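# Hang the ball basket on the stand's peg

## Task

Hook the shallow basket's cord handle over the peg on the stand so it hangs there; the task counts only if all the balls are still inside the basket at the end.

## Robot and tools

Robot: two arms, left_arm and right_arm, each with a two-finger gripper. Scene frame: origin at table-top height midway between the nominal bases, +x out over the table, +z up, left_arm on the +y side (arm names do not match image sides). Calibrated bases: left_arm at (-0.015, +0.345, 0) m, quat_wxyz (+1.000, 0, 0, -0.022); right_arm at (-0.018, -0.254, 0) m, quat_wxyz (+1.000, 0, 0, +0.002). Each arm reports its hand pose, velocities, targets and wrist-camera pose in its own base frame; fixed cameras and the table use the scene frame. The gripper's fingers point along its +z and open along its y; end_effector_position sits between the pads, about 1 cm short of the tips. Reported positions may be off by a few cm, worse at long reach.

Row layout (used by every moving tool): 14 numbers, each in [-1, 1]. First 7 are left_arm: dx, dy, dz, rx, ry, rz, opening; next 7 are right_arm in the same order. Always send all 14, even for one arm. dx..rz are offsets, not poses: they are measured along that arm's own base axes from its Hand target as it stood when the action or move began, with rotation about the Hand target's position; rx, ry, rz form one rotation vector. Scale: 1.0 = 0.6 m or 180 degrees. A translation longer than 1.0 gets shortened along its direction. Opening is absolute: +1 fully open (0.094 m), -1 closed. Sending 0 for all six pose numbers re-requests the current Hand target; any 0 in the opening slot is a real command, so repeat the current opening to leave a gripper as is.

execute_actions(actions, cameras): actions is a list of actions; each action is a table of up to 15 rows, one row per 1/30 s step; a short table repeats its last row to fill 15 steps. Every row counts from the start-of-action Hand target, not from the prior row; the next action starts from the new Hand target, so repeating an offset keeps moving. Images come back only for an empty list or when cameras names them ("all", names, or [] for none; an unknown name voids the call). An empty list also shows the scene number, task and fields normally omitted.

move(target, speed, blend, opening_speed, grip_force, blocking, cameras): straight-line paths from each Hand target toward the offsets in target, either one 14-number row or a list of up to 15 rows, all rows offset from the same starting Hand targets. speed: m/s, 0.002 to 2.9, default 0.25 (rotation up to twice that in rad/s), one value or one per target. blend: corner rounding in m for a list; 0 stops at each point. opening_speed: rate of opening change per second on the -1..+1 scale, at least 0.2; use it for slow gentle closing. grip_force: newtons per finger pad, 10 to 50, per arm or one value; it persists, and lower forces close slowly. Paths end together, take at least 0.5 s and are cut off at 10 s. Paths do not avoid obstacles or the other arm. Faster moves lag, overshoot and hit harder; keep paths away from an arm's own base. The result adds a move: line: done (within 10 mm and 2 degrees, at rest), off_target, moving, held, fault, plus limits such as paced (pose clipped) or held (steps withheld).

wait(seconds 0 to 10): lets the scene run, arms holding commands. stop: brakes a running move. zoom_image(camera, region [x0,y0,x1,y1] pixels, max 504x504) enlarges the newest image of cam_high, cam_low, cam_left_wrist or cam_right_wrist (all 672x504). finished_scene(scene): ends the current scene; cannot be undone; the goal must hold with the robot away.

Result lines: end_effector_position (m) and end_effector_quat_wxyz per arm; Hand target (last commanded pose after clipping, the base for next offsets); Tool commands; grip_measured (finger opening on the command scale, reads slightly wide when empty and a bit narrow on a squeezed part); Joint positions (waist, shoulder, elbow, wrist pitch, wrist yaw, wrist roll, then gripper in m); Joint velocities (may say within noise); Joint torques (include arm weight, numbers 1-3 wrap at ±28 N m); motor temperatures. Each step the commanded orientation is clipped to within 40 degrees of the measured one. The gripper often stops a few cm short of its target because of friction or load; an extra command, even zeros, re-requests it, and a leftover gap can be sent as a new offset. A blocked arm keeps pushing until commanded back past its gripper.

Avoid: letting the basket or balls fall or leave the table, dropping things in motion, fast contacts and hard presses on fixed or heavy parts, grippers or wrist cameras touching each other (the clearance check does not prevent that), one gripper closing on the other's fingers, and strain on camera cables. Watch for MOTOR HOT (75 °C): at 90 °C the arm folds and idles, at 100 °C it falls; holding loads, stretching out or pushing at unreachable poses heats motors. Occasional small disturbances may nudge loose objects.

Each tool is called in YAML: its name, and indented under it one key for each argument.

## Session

execute_actions:
  actions: []

Scene clock: 0.00 s.
left_arm: end_effector_position=(+0.4020, -0.0012, +0.1101) grip_measured=+1.000 end_effector_quat_wxyz=(+0.597, -0.044, +0.799, +0.046) | right_arm: end_effector_position=(+0.4086, +0.0015, +0.1191) grip_measured=+1.000 end_effector_quat_wxyz=(+0.615, +0.003, +0.788, +0.006)
Joint positions: left_arm=[-0.108 1.541 0.378 0.869 -0.231 -0.047 0.094] | right_arm=[-0.002 1.553 0.38 0.928 -0.007 0.012 0.094]
Joint velocities: within noise
Joint torques (N m): no reading
Motor temperatures (°C): left_arm=[25 26 29 31 26 22 23] | right_arm=[25 27 32 29 28 25 26]
Heat: left arm: 31 °C; right arm: 32 °C.
Hand target: left_arm +0.4022, -0.0010, +0.1102; +0.596, -0.044, +0.801, +0.047 | right_arm +0.4092, +0.0015, +0.1202; +0.615, +0.003, +0.788, +0.006
Tool commands: left_gripper/opening=+1.0 right_gripper/opening=+1.0

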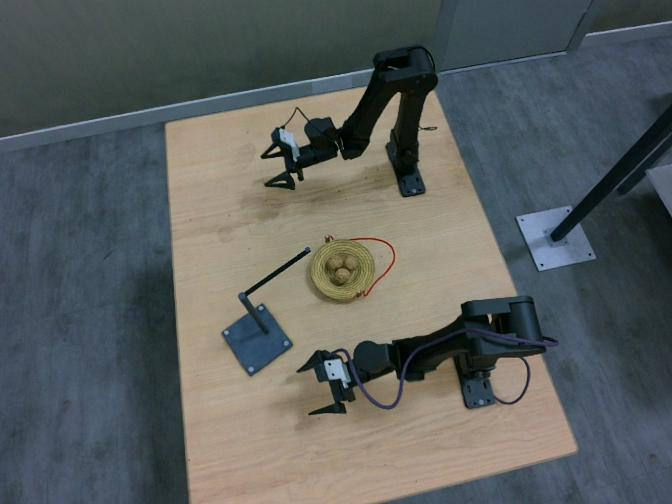

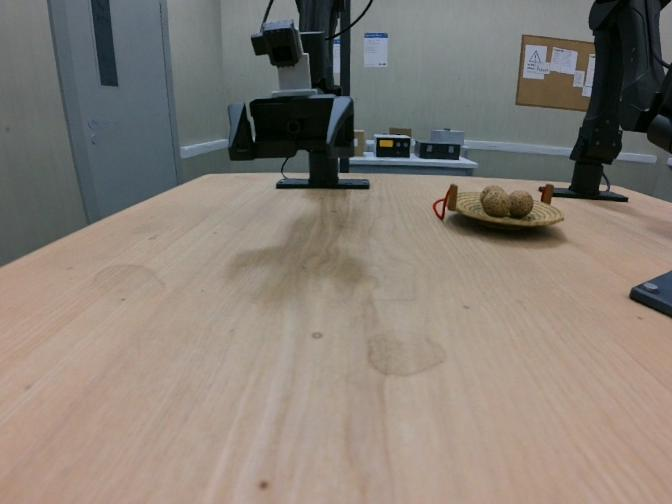

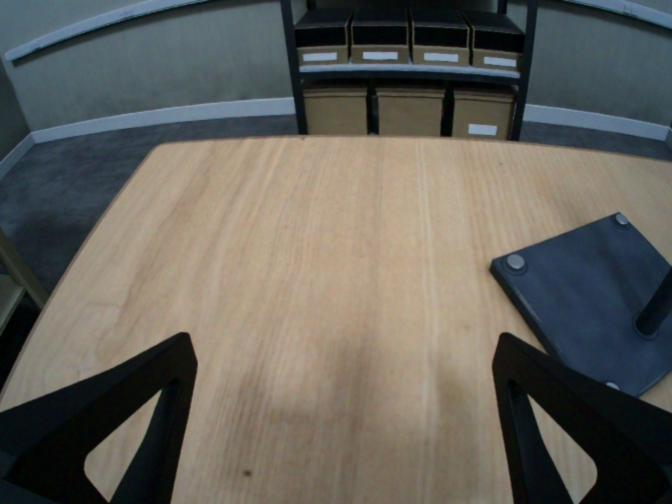

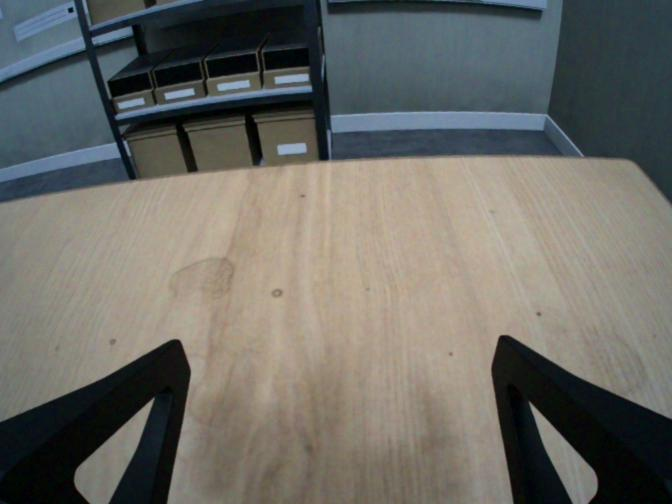

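move:
  target:
    - [-0.253,0,0.183,0.111,0.187,-0.18,1,0,0,0,0,0,0,1]
    - [-0.478,-0.565,0.167,0.2229,0.3747,-0.3632,1,0,0,0,0,0,0,1]
  speed: 0.25
  blend: [0.08,0]
  cameras: ["all"]

Scene clock: 17.90 s.
left_arm: end_effector_position=(+0.1170, -0.3378, +0.2104) grip_measured=+1.000 end_effector_quat_wxyz=(+0.057, +0.577, +0.814, -0.034) | right_arm: end_effector_position=(+0.4086, +0.0015, +0.1191) grip_measured=+1.000 end_effector_quat_wxyz=(+0.615, +0.003, +0.788, +0.006)
Joint positions: left_arm=[-1.246 1.827 1.929 -1.54 -0.012 -0.012 0.094] | right_arm=[-0.002 1.553 0.38 0.928 -0.007 0.012 0.094]
Joint torques (N m): left_arm=[-0.17 -8.73 8.35 0.31 0.11 -0.06] | right_arm=[-0.01 -6.05 7.24 1.57 -0.03 0.03]
Heat: left arm: 33 °C; right arm: 34 °C.
Hand target: left_arm +0.1153, -0.3400, +0.2104; +0.000, +0.577, +0.817, +0.000 | right_arm +0.4092, +0.0015, +0.1202; +0.615, +0.003, +0.788, +0.006
Off the commanded pose: left_arm 0.003 m, 8 deg | right_arm 0.001 m, 0 deg.
joint sent to its limit (left arm) — joint 4 (wrist pitch), lower limit. The joint targets are off in orientation, not in position.
move: off_target (left_arm)

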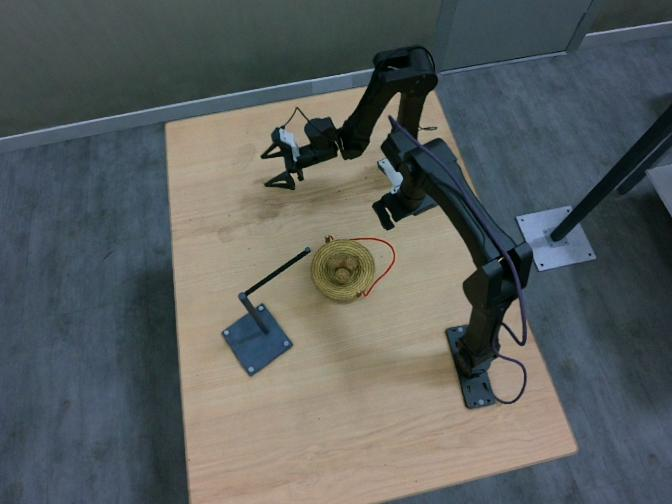

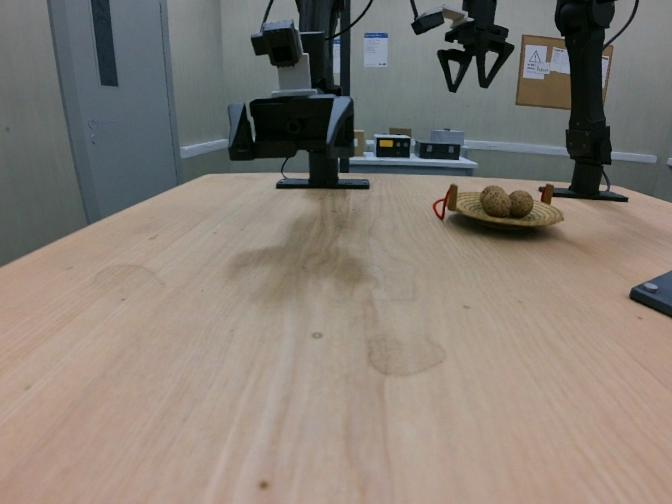

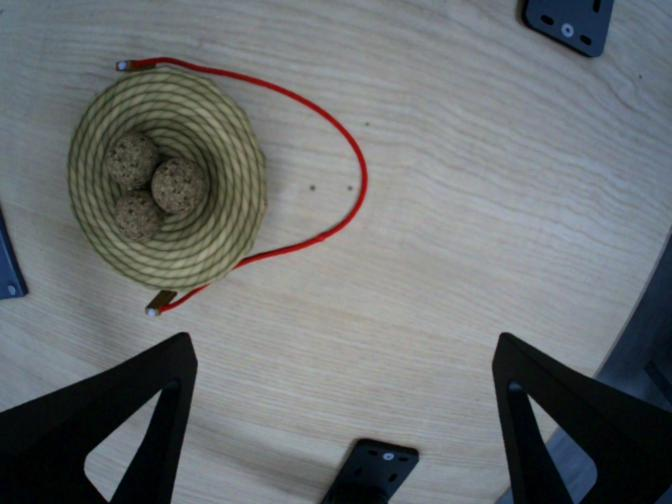

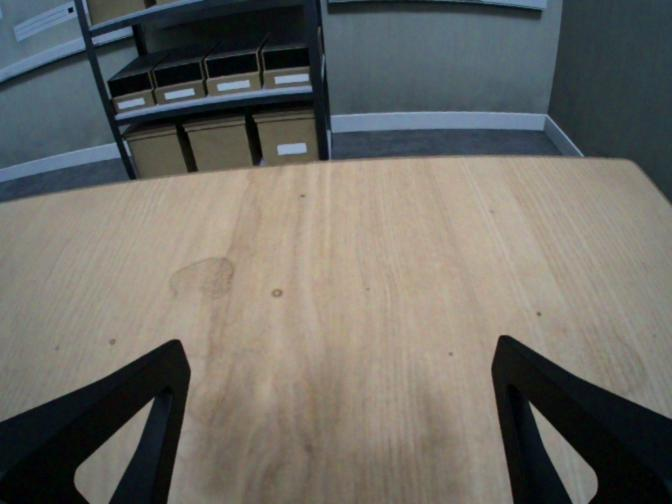

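move:
  target: [-0.028,-0.01,-0.2,0,0,0,0.2,0,0,0,0,0,0,1]
  speed: 0.2
  cameras: ["cam_left_wrist","cam_low"]

Scene clock: 29.30 s.
left_arm: end_effector_position=(+0.1017, -0.3429, +0.0992) grip_measured=+0.202 end_effector_quat_wxyz=(+0.006, +0.577, +0.817, +0.001) | right_arm: end_effector_position=(+0.4086, +0.0015, +0.1191) grip_measured=+1.000 end_effector_quat_wxyz=(+0.615, +0.003, +0.788, +0.006)
Joint positions: left_arm=[-1.29 1.897 1.582 -1.249 -0.009 -0.06 0.056] | right_arm=[-0.002 1.553 0.38 0.928 -0.007 0.012 0.094]
Joint torques (N m): left_arm=[-0.65 -10.18 5.68 0.47 0.08 -0.09] | right_arm=[0.02 -6.06 7.24 1.57 -0.04 0.03]
Heat: left arm: 32 °C; right arm: 35 °C.
Hand target: left_arm +0.0986, -0.3461, +0.0904; +0.000, +0.577, +0.817, +0.000 | right_arm +0.4092, +0.0015, +0.1202; +0.615, +0.003, +0.788, +0.006
Off the commanded pose: left_arm 0.010 m, 1 deg | right_arm 0.001 m, 0 deg.
move: done
Images, in order (width x height): cam_low 672x504, cam_left_wrist 672x504.

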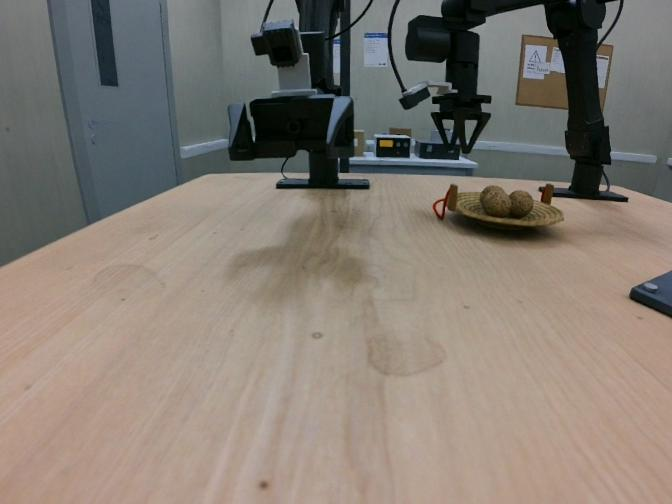

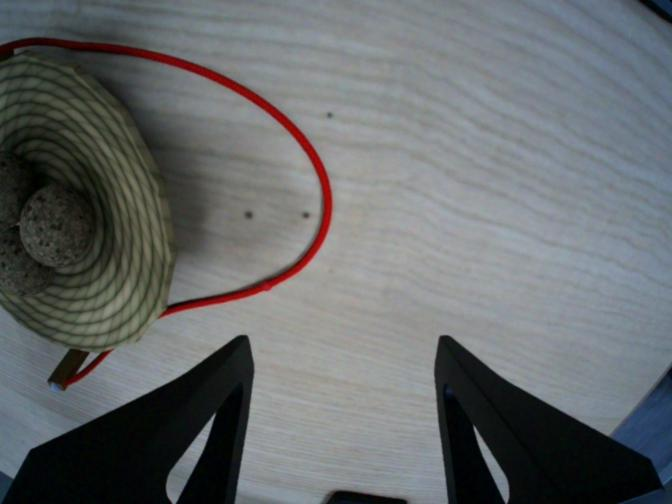

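move:
  target: [0.0175,-0.01,-0.09,0,0,0,0.2,0,0,0,0,0,0,1]
  speed: 0.15
  cameras: ["cam_left_wrist"]

Scene clock: 34.03 s.
left_arm: end_effector_position=(+0.1083, -0.3523, +0.0475) grip_measured=+0.202 end_effector_quat_wxyz=(+0.008, +0.576, +0.817, +0.000) | right_arm: end_effector_position=(+0.4086, +0.0015, +0.1191) grip_measured=+1.000 end_effector_quat_wxyz=(+0.615, +0.003, +0.788, +0.006)
Joint positions: left_arm=[-1.28 1.966 1.468 -1.06 -0.009 -0.052 0.056] | right_arm=[-0.002 1.553 0.38 0.928 -0.007 0.012 0.094]
Joint torques (N m): left_arm=[0.62 -10.36 5.45 0.48 0.07 0.09] | right_arm=[-0.01 -6.08 7.24 1.57 -0.03 0.03]
Heat: left arm: 32 °C; right arm: 35 °C.
Hand target: left_arm +0.1091, -0.3520, +0.0364; +0.000, +0.577, +0.817, +0.000 | right_arm +0.4092, +0.0015, +0.1202; +0.615, +0.003, +0.788, +0.006
Off the commanded pose: left_arm 0.011 m, 1 deg | right_arm 0.001 m, 0 deg.
move: off_target (left_arm)
Images, in order (width x height): cam_left_wrist 672x504.

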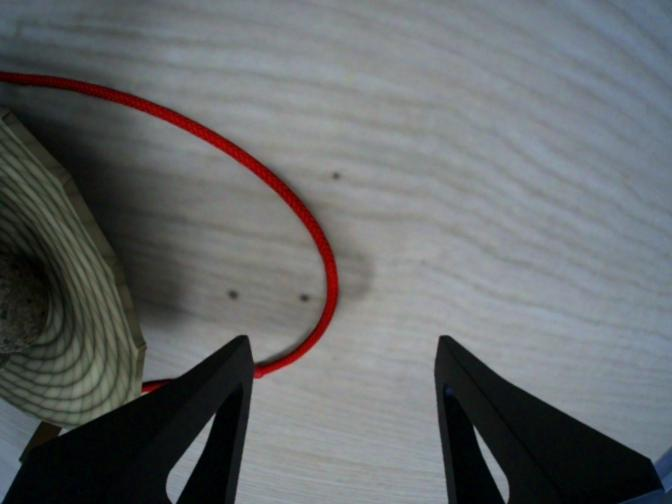

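move:
  target: [0.005,0.002,-0.042,0,0,0,0.2,0,0,0,0,0,0,1]
  speed: 0.08
  cameras: ["cam_left_wrist","cam_low"]

zoom_image:
  camera: "cam_low"
  region: [380, 120, 580, 250]

Scene clock: 37.30 s.
left_arm: end_effector_position=(+0.1106, -0.3535, +0.0245) grip_measured=+0.202 end_effector_quat_wxyz=(+0.011, +0.578, +0.816, -0.003) | right_arm: end_effector_position=(+0.4086, +0.0015, +0.1191) grip_measured=+1.000 end_effector_quat_wxyz=(+0.615, +0.003, +0.788, +0.006)
Joint positions: left_arm=[-1.275 1.992 1.41 -0.969 -0.009 -0.043 0.056] | right_arm=[-0.002 1.553 0.38 0.928 -0.007 0.012 0.094]
Joint torques (N m): left_arm=[0.96 -10.07 5.14 0.52 0.08 0.08] | right_arm=[0.01 -6.06 7.24 1.57 -0.04 0.02]
Heat: left arm: 32 °C; right arm: 35 °C.
Hand target: left_arm +0.1120, -0.3509, +0.0112; +0.000, +0.577, +0.817, +0.000 | right_arm +0.4092, +0.0015, +0.1202; +0.615, +0.003, +0.788, +0.006
Off the commanded pose: left_arm 0.014 m, 1 deg | right_arm 0.001 m, 0 deg.
move: off_target (left_arm)
Images, in order (width x height): cam_low 672x504, cam_left_wrist 672x504.

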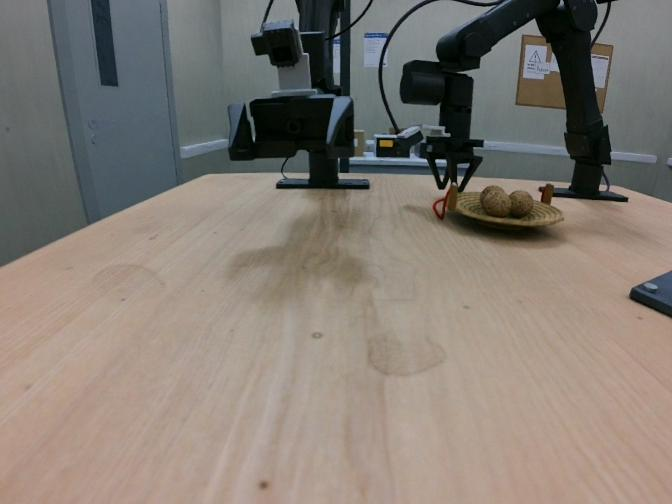

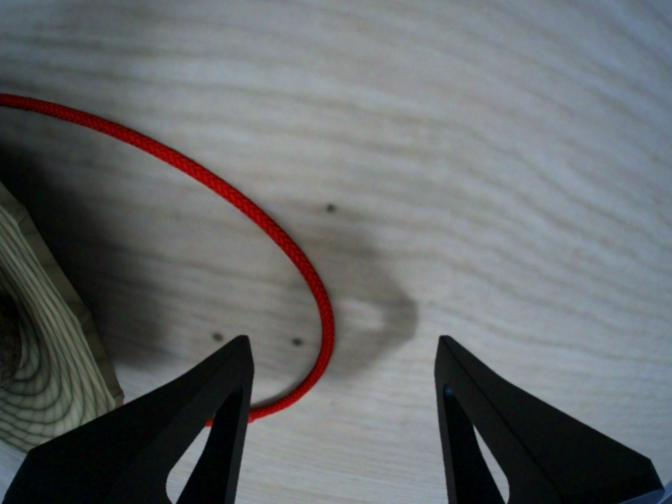

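Scaled by 2.520 from the camera's 672x504 image, which has a finer 960x720 frame.

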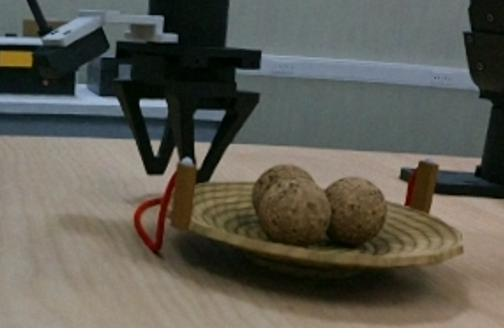

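move:
  target: [0.008,0.008,-0.025,0,0,0,0.2,0,0,0,0,0,0,1]
  speed: 0.04
  cameras: ["cam_left_wrist","cam_low"]

zoom_image:
  camera: "cam_low"
  region: [380, 120, 580, 250]

Scene clock: 44.73 s.
left_arm: end_effector_position=(+0.1160, -0.3487, +0.0116) grip_measured=+0.202 end_effector_quat_wxyz=(+0.010, +0.577, +0.817, -0.004) | right_arm: end_effector_position=(+0.4086, +0.0015, +0.1191) grip_measured=+1.000 end_effector_quat_wxyz=(+0.615, +0.003, +0.788, +0.006)
Joint positions: left_arm=[-1.256 1.999 1.366 -0.917 -0.006 -0.026 0.056] | right_arm=[-0.002 1.553 0.38 0.928 -0.007 0.012 0.094]
Joint torques (N m): left_arm=[0.72 -9.62 4.85 0.6 0.05 0.1] | right_arm=[-0.01 -6.05 7.24 1.57 -0.03 0.03]
Heat: left arm: 32 °C; right arm: 35 °C.
Hand target: left_arm +0.1169, -0.3460, -0.0038; +0.000, +0.577, +0.817, +0.000 | right_arm +0.4092, +0.0015, +0.1202; +0.615, +0.003, +0.788, +0.006
Off the commanded pose: left_arm 0.016 m, 1 deg | right_arm 0.001 m, 0 deg.
move: off_target (left_arm)
Images, in order (width x height): cam_low 672x504, cam_left_wrist 672x504.

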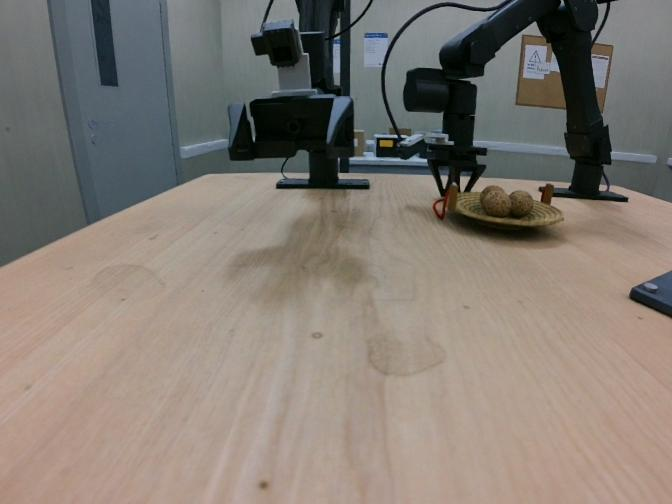

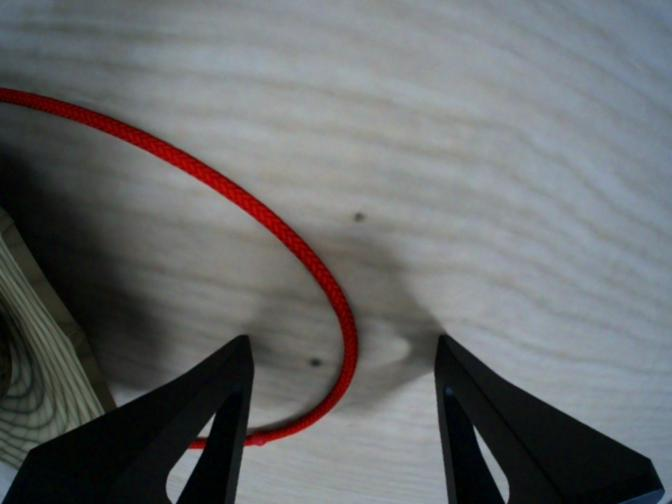

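Scaled by 2.520 from the camera's 672x504 image, which has a finer 960x720 frame.

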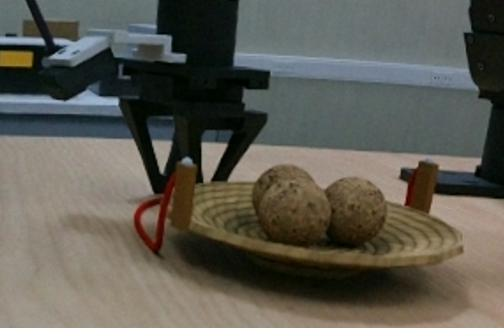

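move:
  target: [0,0,-0.008,0,0,0,0.2,0,0,0,0,0,0,1]
  speed: 0.03

move:
  target: [0,0,0,0,0,0,-1,0,0,0,0,0,0,1]
  opening_speed: 1.0
  cameras: ["cam_left_wrist","cam_low"]

zoom_image:
  camera: "cam_low"
  region: [380, 120, 580, 250]

Scene clock: 48.90 s.
left_arm: end_effector_position=(+0.1160, -0.3498, +0.0115) grip_measured=+0.202 end_effector_quat_wxyz=(+0.011, +0.577, +0.817, -0.006) | right_arm: end_effector_position=(+0.4086, +0.0015, +0.1191) grip_measured=+1.000 end_effector_quat_wxyz=(+0.615, +0.003, +0.788, +0.006)
Joint positions: left_arm=[-1.256 1.999 1.365 -0.912 -0.004 -0.025 0.056] | right_arm=[-0.002 1.553 0.38 0.928 -0.007 0.012 0.094]
Joint torques (N m): left_arm=[0.73 -9.06 4.25 0.73 0.03 0.06] | right_arm=[0.01 -6.06 7.25 1.57 -0.03 0.03]
Heat: left arm: 31 °C; right arm: 36 °C.
Hand target: left_arm +0.1170, -0.3461, -0.0086; +0.000, +0.577, +0.817, +0.000 | right_arm +0.4092, +0.0015, +0.1202; +0.615, +0.003, +0.788, +0.006
Off the commanded pose: left_arm 0.020 m, 1 deg | right_arm 0.001 m, 0 deg.
move: off_target (left_arm)

Scene clock: 50.30 s.
left_arm: end_effector_position=(+0.1156, -0.3542, +0.0113) grip_measured=-0.952 end_effector_quat_wxyz=(+0.015, +0.577, +0.816, -0.014) | right_arm: end_effector_position=(+0.4086, +0.0015, +0.1191) grip_measured=+1.000 end_effector_quat_wxyz=(+0.615, +0.003, +0.788, +0.006)
Joint positions: left_arm=[-1.256 1.999 1.364 -0.894 0.005 -0.024 0.002] | right_arm=[-0.002 1.553 0.38 0.928 -0.007 0.012 0.094]
Joint torques (N m): left_arm=[0.72 -9.09 4.31 0.57 -0.04 0.07] | right_arm=[-0.01 -6.09 7.24 1.57 -0.04 0.03]
Heat: left arm: 31 °C; right arm: 36 °C.
Hand target: left_arm +0.1169, -0.3461, -0.0086; +0.000, +0.577, +0.817, +0.000 | right_arm +0.4092, +0.0015, +0.1202; +0.615, +0.003, +0.788, +0.006
Off the commanded pose: left_arm 0.022 m, 2 deg | right_arm 0.001 m, 0 deg.
move: off_target (left_arm)
Images, in order (width x height): cam_low 672x504, cam_left_wrist 672x504.

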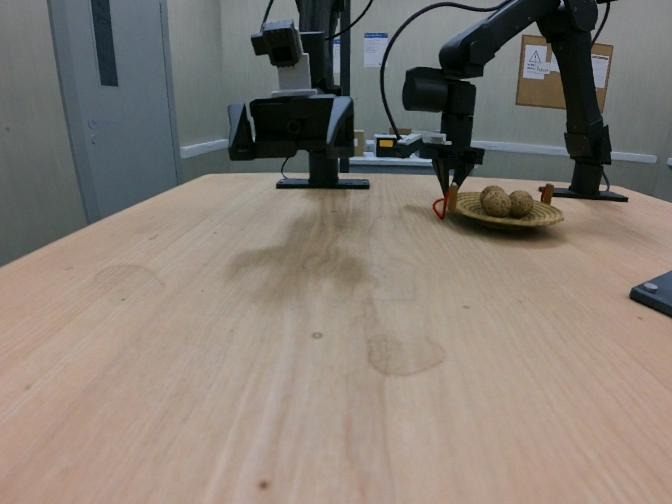

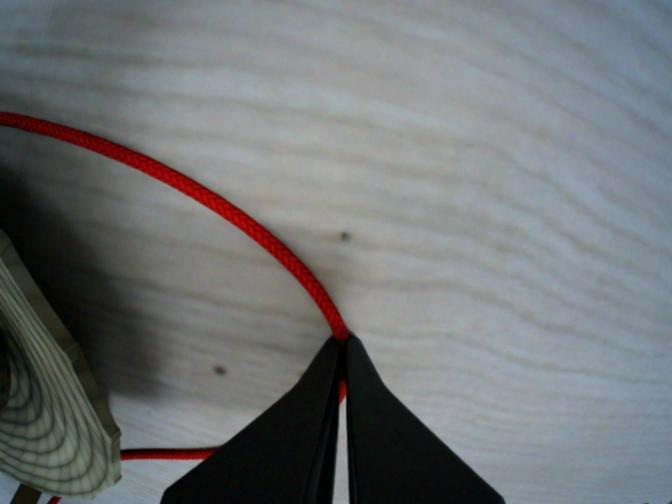

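Scaled by 2.520 from the camera's 672x504 image, which has a finer 960x720 frame.

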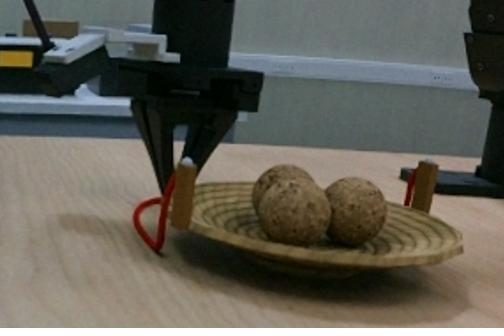

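move:
  target:
    - [0,0,0.03,0,0,0,-0.3,0,0,0,0,0,0,1]
    - [-0.005,0.008,0.04,0,0,0,-0.2,0,0,0,0,0,0,1]
    - [-0.005,0.008,0.011,0,0,0,-0.2,0,0,0,0,0,0,1]
  speed: 0.05
  cameras: ["cam_left_wrist"]

Scene clock: 58.40 s.
left_arm: end_effector_position=(+0.1146, -0.3482, +0.0107) grip_measured=-0.202 end_effector_quat_wxyz=(+0.007, +0.577, +0.817, -0.006) | right_arm: end_effector_position=(+0.4086, +0.0015, +0.1191) grip_measured=+1.000 end_effector_quat_wxyz=(+0.615, +0.003, +0.788, +0.006)
Joint positions: left_arm=[-1.255 1.999 1.362 -0.916 0.002 -0.024 0.037] | right_arm=[-0.002 1.553 0.38 0.928 -0.007 0.012 0.094]
Joint torques (N m): left_arm=[0.28 -11.48 3.51 0.62 -0.02 0.02] | right_arm=[-0.01 -6.05 7.23 1.57 -0.03 0.02]
Heat: left arm: 31 °C; right arm: 36 °C.
Hand target: left_arm +0.1139, -0.3413, -0.0020; +0.000, +0.577, +0.817, +0.000 | right_arm +0.4092, +0.0015, +0.1202; +0.615, +0.003, +0.788, +0.006
Off the commanded pose: left_arm 0.014 m, 1 deg | right_arm 0.001 m, 0 deg.
move: off_target (left_arm)
Images, in order (width x height): cam_left_wrist 672x504.

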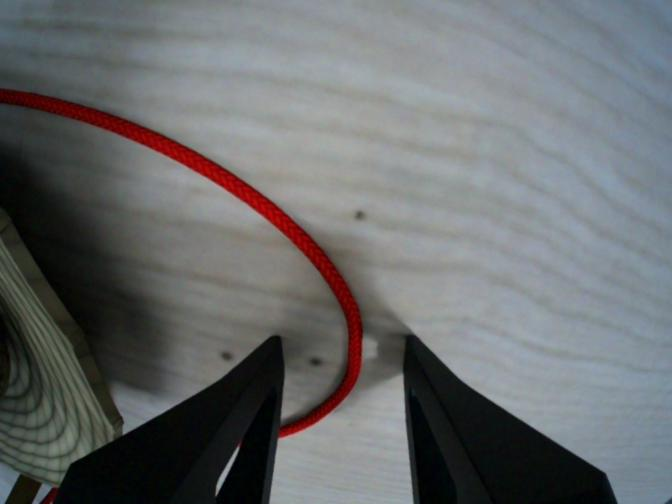

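move:
  target: [0,0,0.004,0,0,0,-1,0,0,0,0,0,0,1]
  opening_speed: 1.0
  cameras: ["cam_left_wrist","cam_low"]

zoom_image:
  camera: "cam_low"
  region: [380, 120, 580, 250]

Scene clock: 61.43 s.
left_arm: end_effector_position=(+0.1132, -0.3488, +0.0107) grip_measured=-0.952 end_effector_quat_wxyz=(+0.005, +0.577, +0.816, -0.009) | right_arm: end_effector_position=(+0.4086, +0.0015, +0.1191) grip_measured=+1.000 end_effector_quat_wxyz=(+0.615, +0.003, +0.788, +0.006)
Joint positions: left_arm=[-1.255 1.999 1.362 -0.915 0.009 -0.024 0.002] | right_arm=[-0.002 1.553 0.38 0.928 -0.007 0.012 0.094]
Joint torques (N m): left_arm=[0.31 -11.84 3.85 0.51 -0.08 0.02] | right_arm=[0.01 -6.08 7.24 1.57 -0.03 0.03]
Motor temperatures (°C): left_arm=[25 29 31 31 26 22 24] | right_arm=[25 30 36 34 28 25 26]
Heat: left arm: 31 °C; right arm: 36 °C.
Hand target: left_arm +0.1139, -0.3412, +0.0004; +0.000, +0.577, +0.817, +0.000 | right_arm +0.4092, +0.0015, +0.1202; +0.615, +0.003, +0.788, +0.006
Off the commanded pose: left_arm 0.013 m, 1 deg | right_arm 0.001 m, 0 deg.
move: off_target (left_arm)
Images, in order (width x height): cam_low 672x504, cam_left_wrist 672x504.

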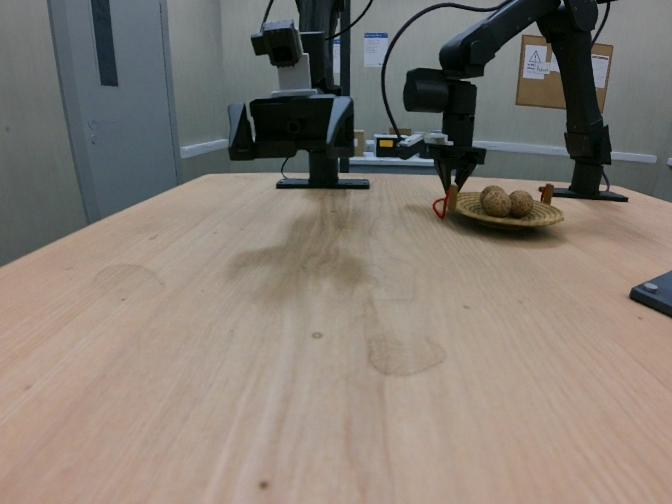

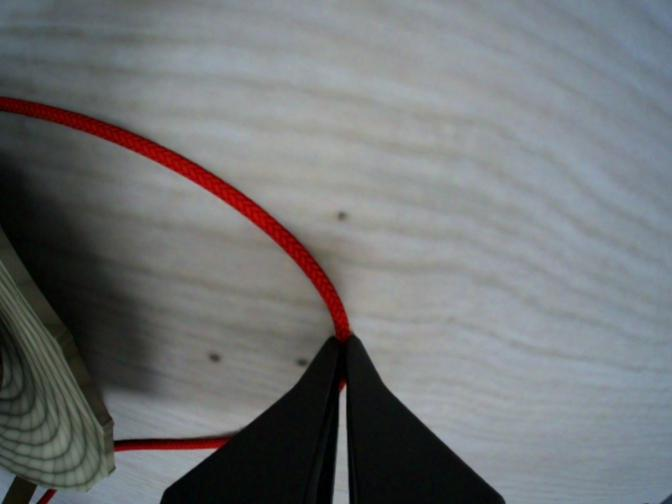

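Scaled by 2.520 from the camera's 672x504 image, which has a finer 960x720 frame.

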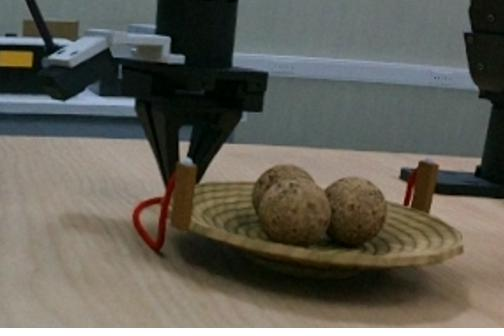

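move:
  target:
    - [0.067,0.02,0.15,-0.02,-0.007,0,-1,-0.044,0,0.1,0.022,-0.031,0.137,1]
    - [0.142,0.042,0.233,-0.04,-0.015,0,-1,-0.088,0,0.2,0.044,-0.062,0.274,1]
    - [0.222,0.067,0.30,-0.058,-0.022,0,-1,-0.132,0,0.3,0.066,-0.093,0.411,1]
  speed: 0.11
  blend: [0.02,0.02,0]
  cameras: ["all"]

Scene clock: 77.27 s.
left_arm: end_effector_position=(+0.2468, -0.3009, +0.1721) grip_measured=-0.952 end_effector_quat_wxyz=(+0.078, +0.573, +0.814, -0.047) | right_arm: end_effector_position=(+0.3333, +0.0024, +0.2863) grip_measured=+1.000 end_effector_quat_wxyz=(+0.609, -0.326, +0.628, +0.359)
Joint positions: left_arm=[-0.862 1.871 1.822 -1.347 0.053 0.36 0.002] | right_arm=[-0.568 1.415 0.771 0.73 -1.579 0.14 0.094]
Joint torques (N m): left_arm=[0.59 -11.92 8.7 0.36 0.16 0.09] | right_arm=[-0.49 -7.82 10.86 0.92 -0.07 0.05]
Heat: left arm: 32 °C; right arm: 37 °C.
Hand target: left_arm +0.2470, -0.3010, +0.1804; +0.081, +0.574, +0.813, -0.054 | right_arm +0.3300, +0.0014, +0.3002; +0.585, -0.411, +0.536, +0.449
Off the commanded pose: left_arm 0.008 m, 1 deg | right_arm 0.014 m, 18 deg.
joint sent to its limit (right arm) — joint 5 (wrist yaw), lower limit. The joint targets are off in orientation, not in position.
move: off_target (right_arm)

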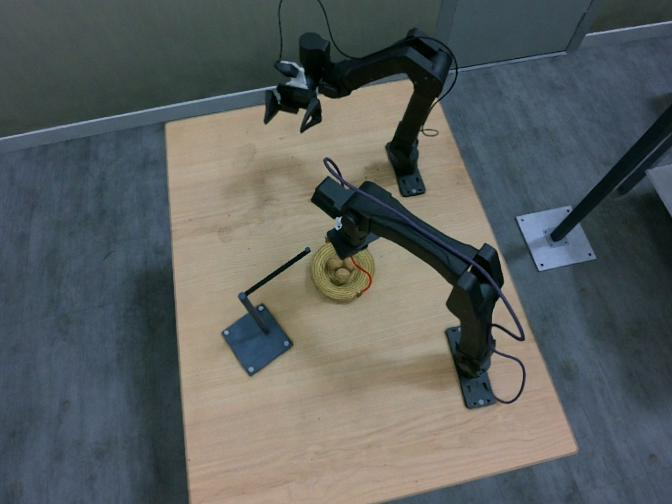

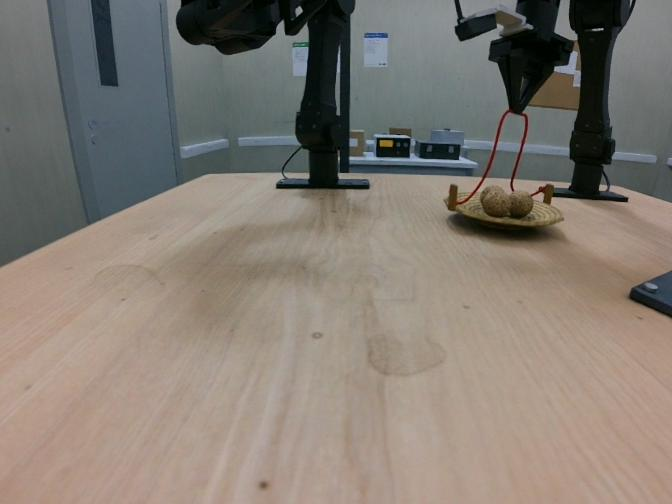

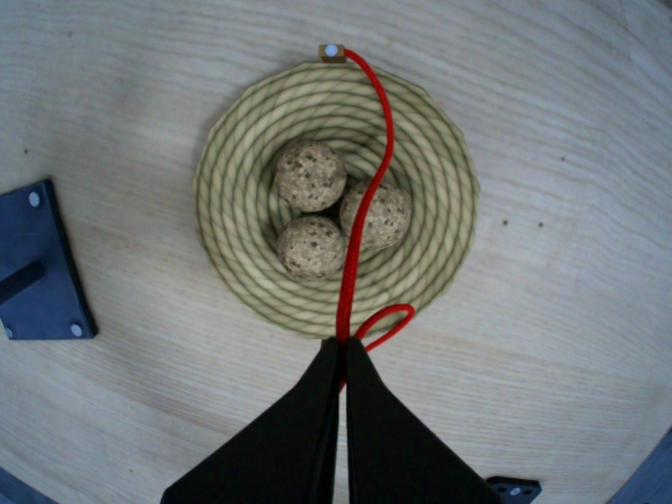

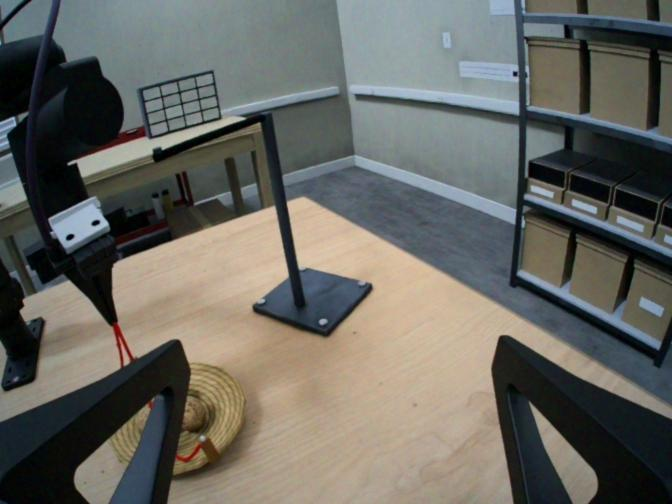

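move:
  target: [0,0,0.16,-0.08,-0.03,0,-1,0,0,0,0,0,0,1]
  speed: 0.07
  cameras: ["all"]

Scene clock: 81.83 s.
left_arm: end_effector_position=(+0.2513, -0.3061, +0.2582) grip_measured=-0.952 end_effector_quat_wxyz=(+0.175, +0.561, +0.800, -0.120) | right_arm: end_effector_position=(+0.3333, +0.0024, +0.2863) grip_measured=+1.000 end_effector_quat_wxyz=(+0.608, -0.324, +0.629, +0.360)
Joint positions: left_arm=[-0.813 1.769 1.978 -1.383 0.162 0.378 0.002] | right_arm=[-0.568 1.415 0.771 0.73 -1.579 0.144 0.094]
Joint torques (N m): left_arm=[0.75 -13.2 8.46 0.8 0.2 0.08] | right_arm=[-0.51 -7.77 10.8 0.95 -0.07 0.06]
Heat: left arm: 32 °C; right arm: 37 °C.
Hand target: left_arm +0.2470, -0.3010, +0.2765; +0.190, +0.561, +0.795, -0.129 | right_arm +0.3300, +0.0014, +0.3002; +0.585, -0.411, +0.536, +0.449
Off the commanded pose: left_arm 0.019 m, 2 deg | right_arm 0.014 m, 18 deg.
joint sent to its limit (right arm) — joint 5 (wrist yaw), lower limit. The joint targets are off in orientation, not in position.
move: off_target (left_arm, right_arm)

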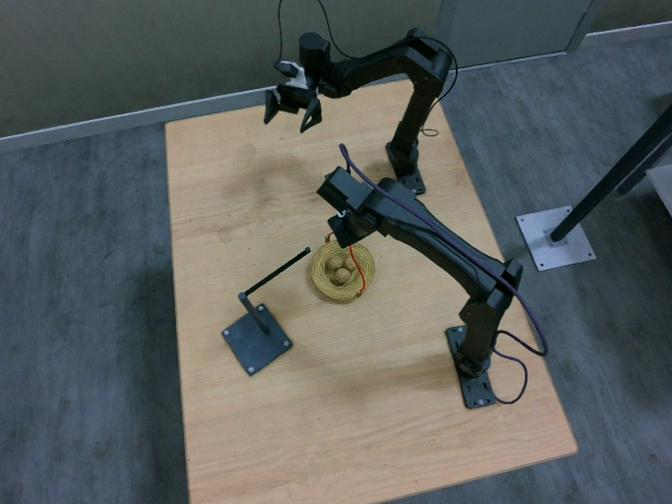

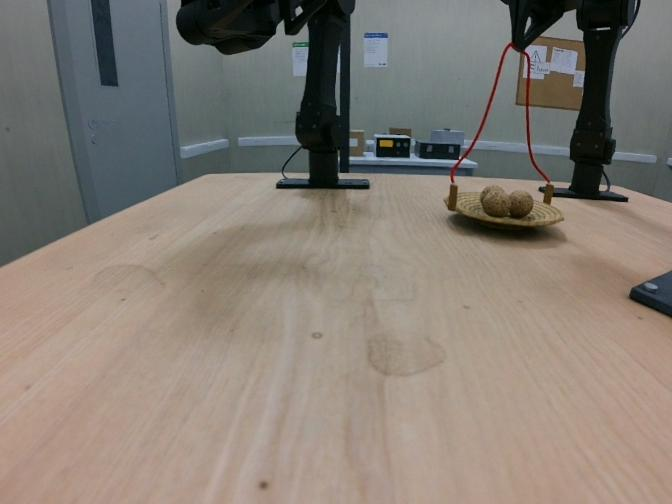

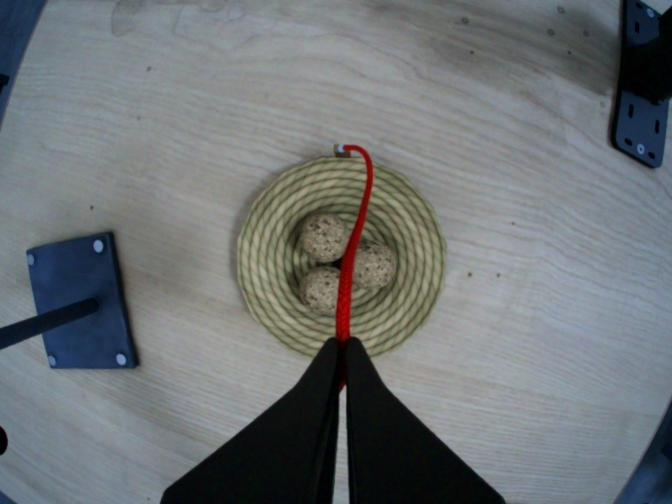

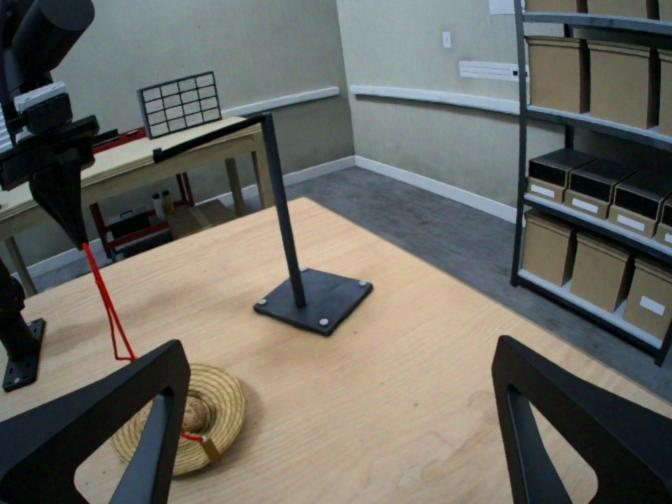

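move:
  target: [0,0,0.09,-0.04,-0.015,0,-1,0,0,0,0,0,0,1]
  speed: 0.05
  cameras: ["all"]

Scene clock: 84.93 s.
left_arm: end_effector_position=(+0.2513, -0.3047, +0.3078) grip_measured=-0.952 end_effector_quat_wxyz=(+0.218, +0.552, +0.791, -0.153) | right_arm: end_effector_position=(+0.3333, +0.0024, +0.2863) grip_measured=+1.000 end_effector_quat_wxyz=(+0.608, -0.324, +0.629, +0.360)
Joint positions: left_arm=[-0.785 1.764 2.145 -1.455 0.218 0.378 0.002] | right_arm=[-0.568 1.415 0.771 0.73 -1.579 0.144 0.094]
Joint torques (N m): left_arm=[0.72 -12.83 8.59 1.16 0.25 0.07] | right_arm=[-0.49 -7.79 10.82 0.96 -0.07 0.07]
Heat: left arm: 33 °C; right arm: 37 °C.
Hand target: left_arm +0.2470, -0.3011, +0.3304; +0.243, +0.551, +0.781, -0.165 | right_arm +0.3300, +0.0014, +0.3002; +0.585, -0.411, +0.536, +0.449
Off the commanded pose: left_arm 0.023 m, 3 deg | right_arm 0.014 m, 18 deg.
joint sent to its limit (right arm) — joint 5 (wrist yaw), lower limit. The joint targets are off in orientation, not in position.
move: off_target (left_arm, right_arm)

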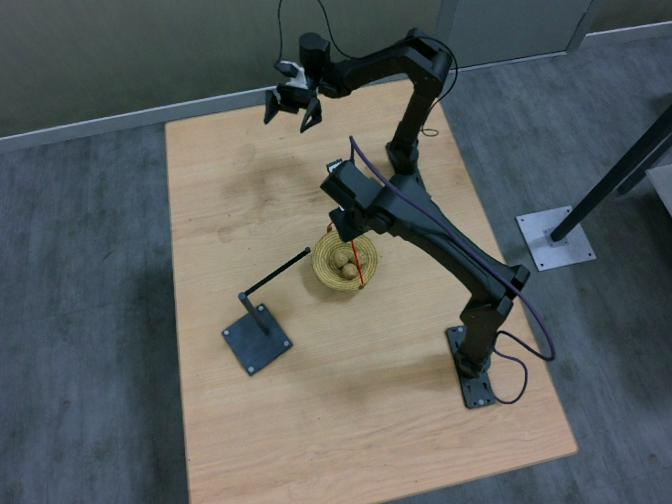

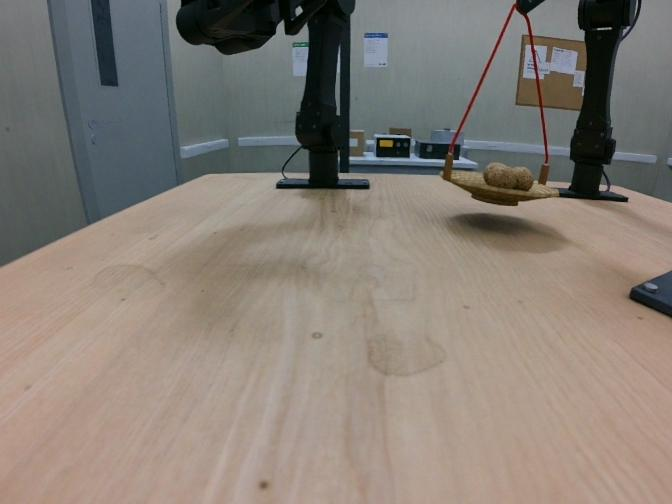

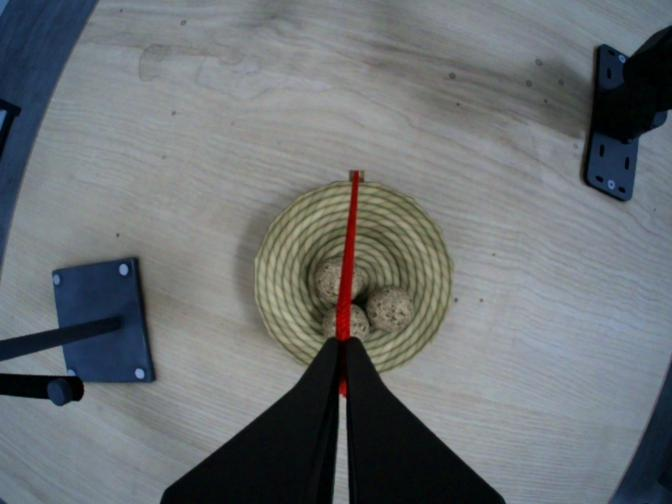

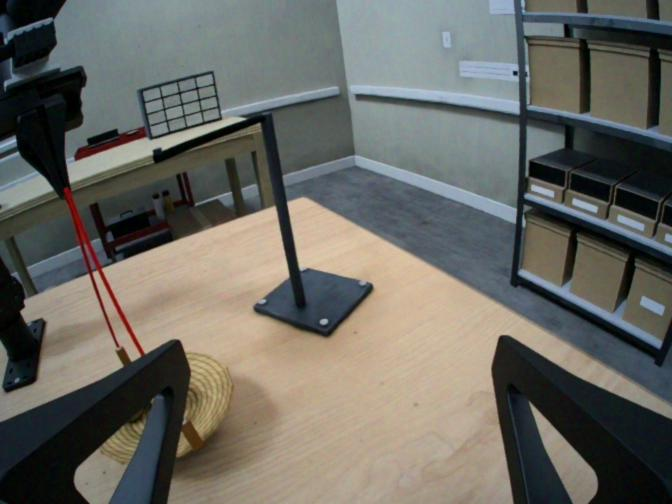

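zoom_image:
  camera: "cam_low"
  region: [410, 100, 630, 270]

Scaled by 2.291 from the camera's 672x504 image, which has a finer 960x720 frame.

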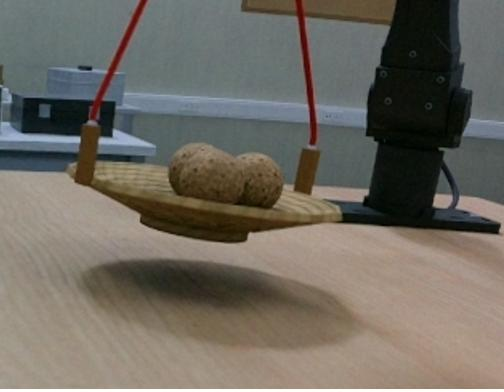

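move:
  target: [0.007,0.017,0.125,-0.02,-0.008,0,-1,0,0,0,0,0,0,1]
  speed: 0.05
  cameras: ["all"]

Scene clock: 98.30 s.
left_arm: end_effector_position=(+0.2497, -0.2887, +0.4009) grip_measured=-0.952 end_effector_quat_wxyz=(+0.324, +0.531, +0.760, -0.187) | right_arm: end_effector_position=(+0.3333, +0.0024, +0.2863) grip_measured=+1.000 end_effector_quat_wxyz=(+0.608, -0.324, +0.629, +0.360)
Joint positions: left_arm=[-0.732 1.764 2.477 -1.558 0.274 0.383 0.002] | right_arm=[-0.568 1.415 0.771 0.73 -1.579 0.144 0.094]
Joint torques (N m): left_arm=[0.75 -6.93 7.06 1.56 0.29 -0.07] | right_arm=[-0.5 -7.79 10.78 0.96 -0.07 0.06]
Heat: left arm: 35 °C; right arm: 38 °C.
Hand target: left_arm +0.2513, -0.2908, +0.4053; +0.270, +0.545, +0.772, -0.182 | right_arm +0.3300, +0.0014, +0.3002; +0.585, -0.411, +0.536, +0.449
Off the commanded pose: left_arm 0.005 m, 7 deg | right_arm 0.014 m, 18 deg.
joint sent to its limit (left arm) — joint 4 (wrist pitch), lower limit. The joint targets are off in orientation, not in position.
joint sent to its limit (right arm) — joint 5 (wrist yaw), lower limit. The joint targets are off in orientation, not in position.
move: off_target (left_arm, right_arm)

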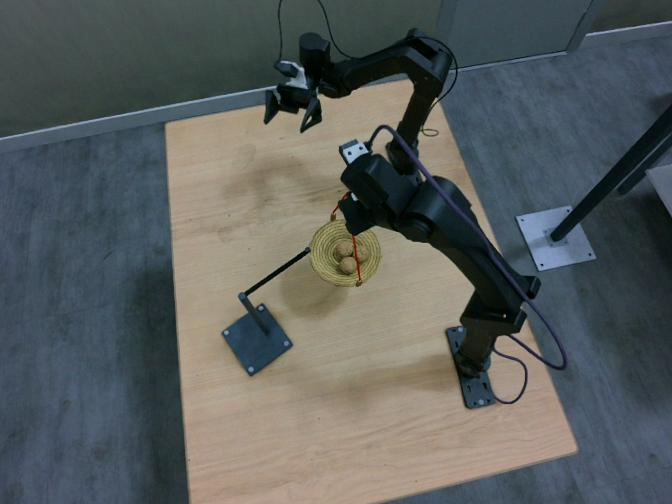

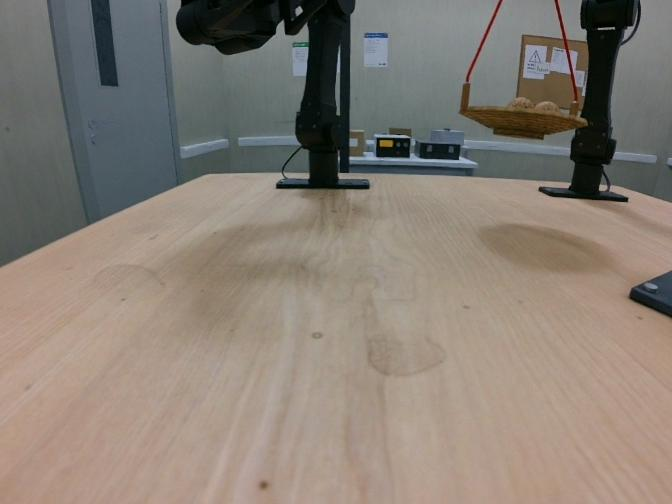

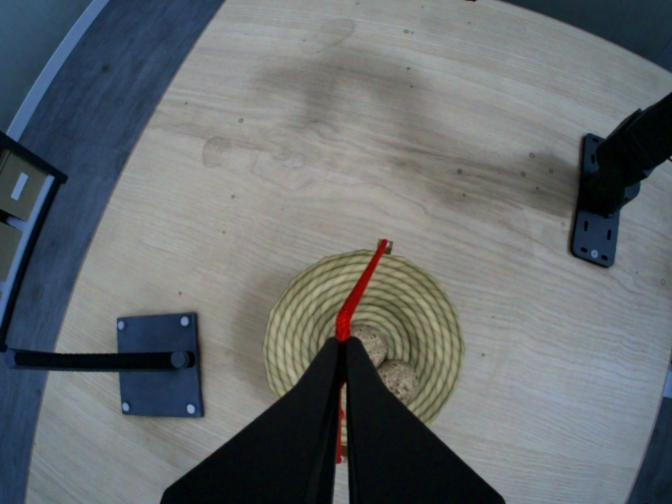

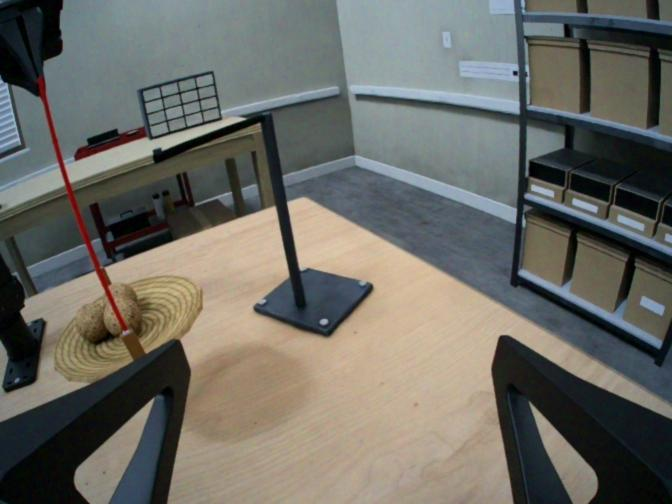

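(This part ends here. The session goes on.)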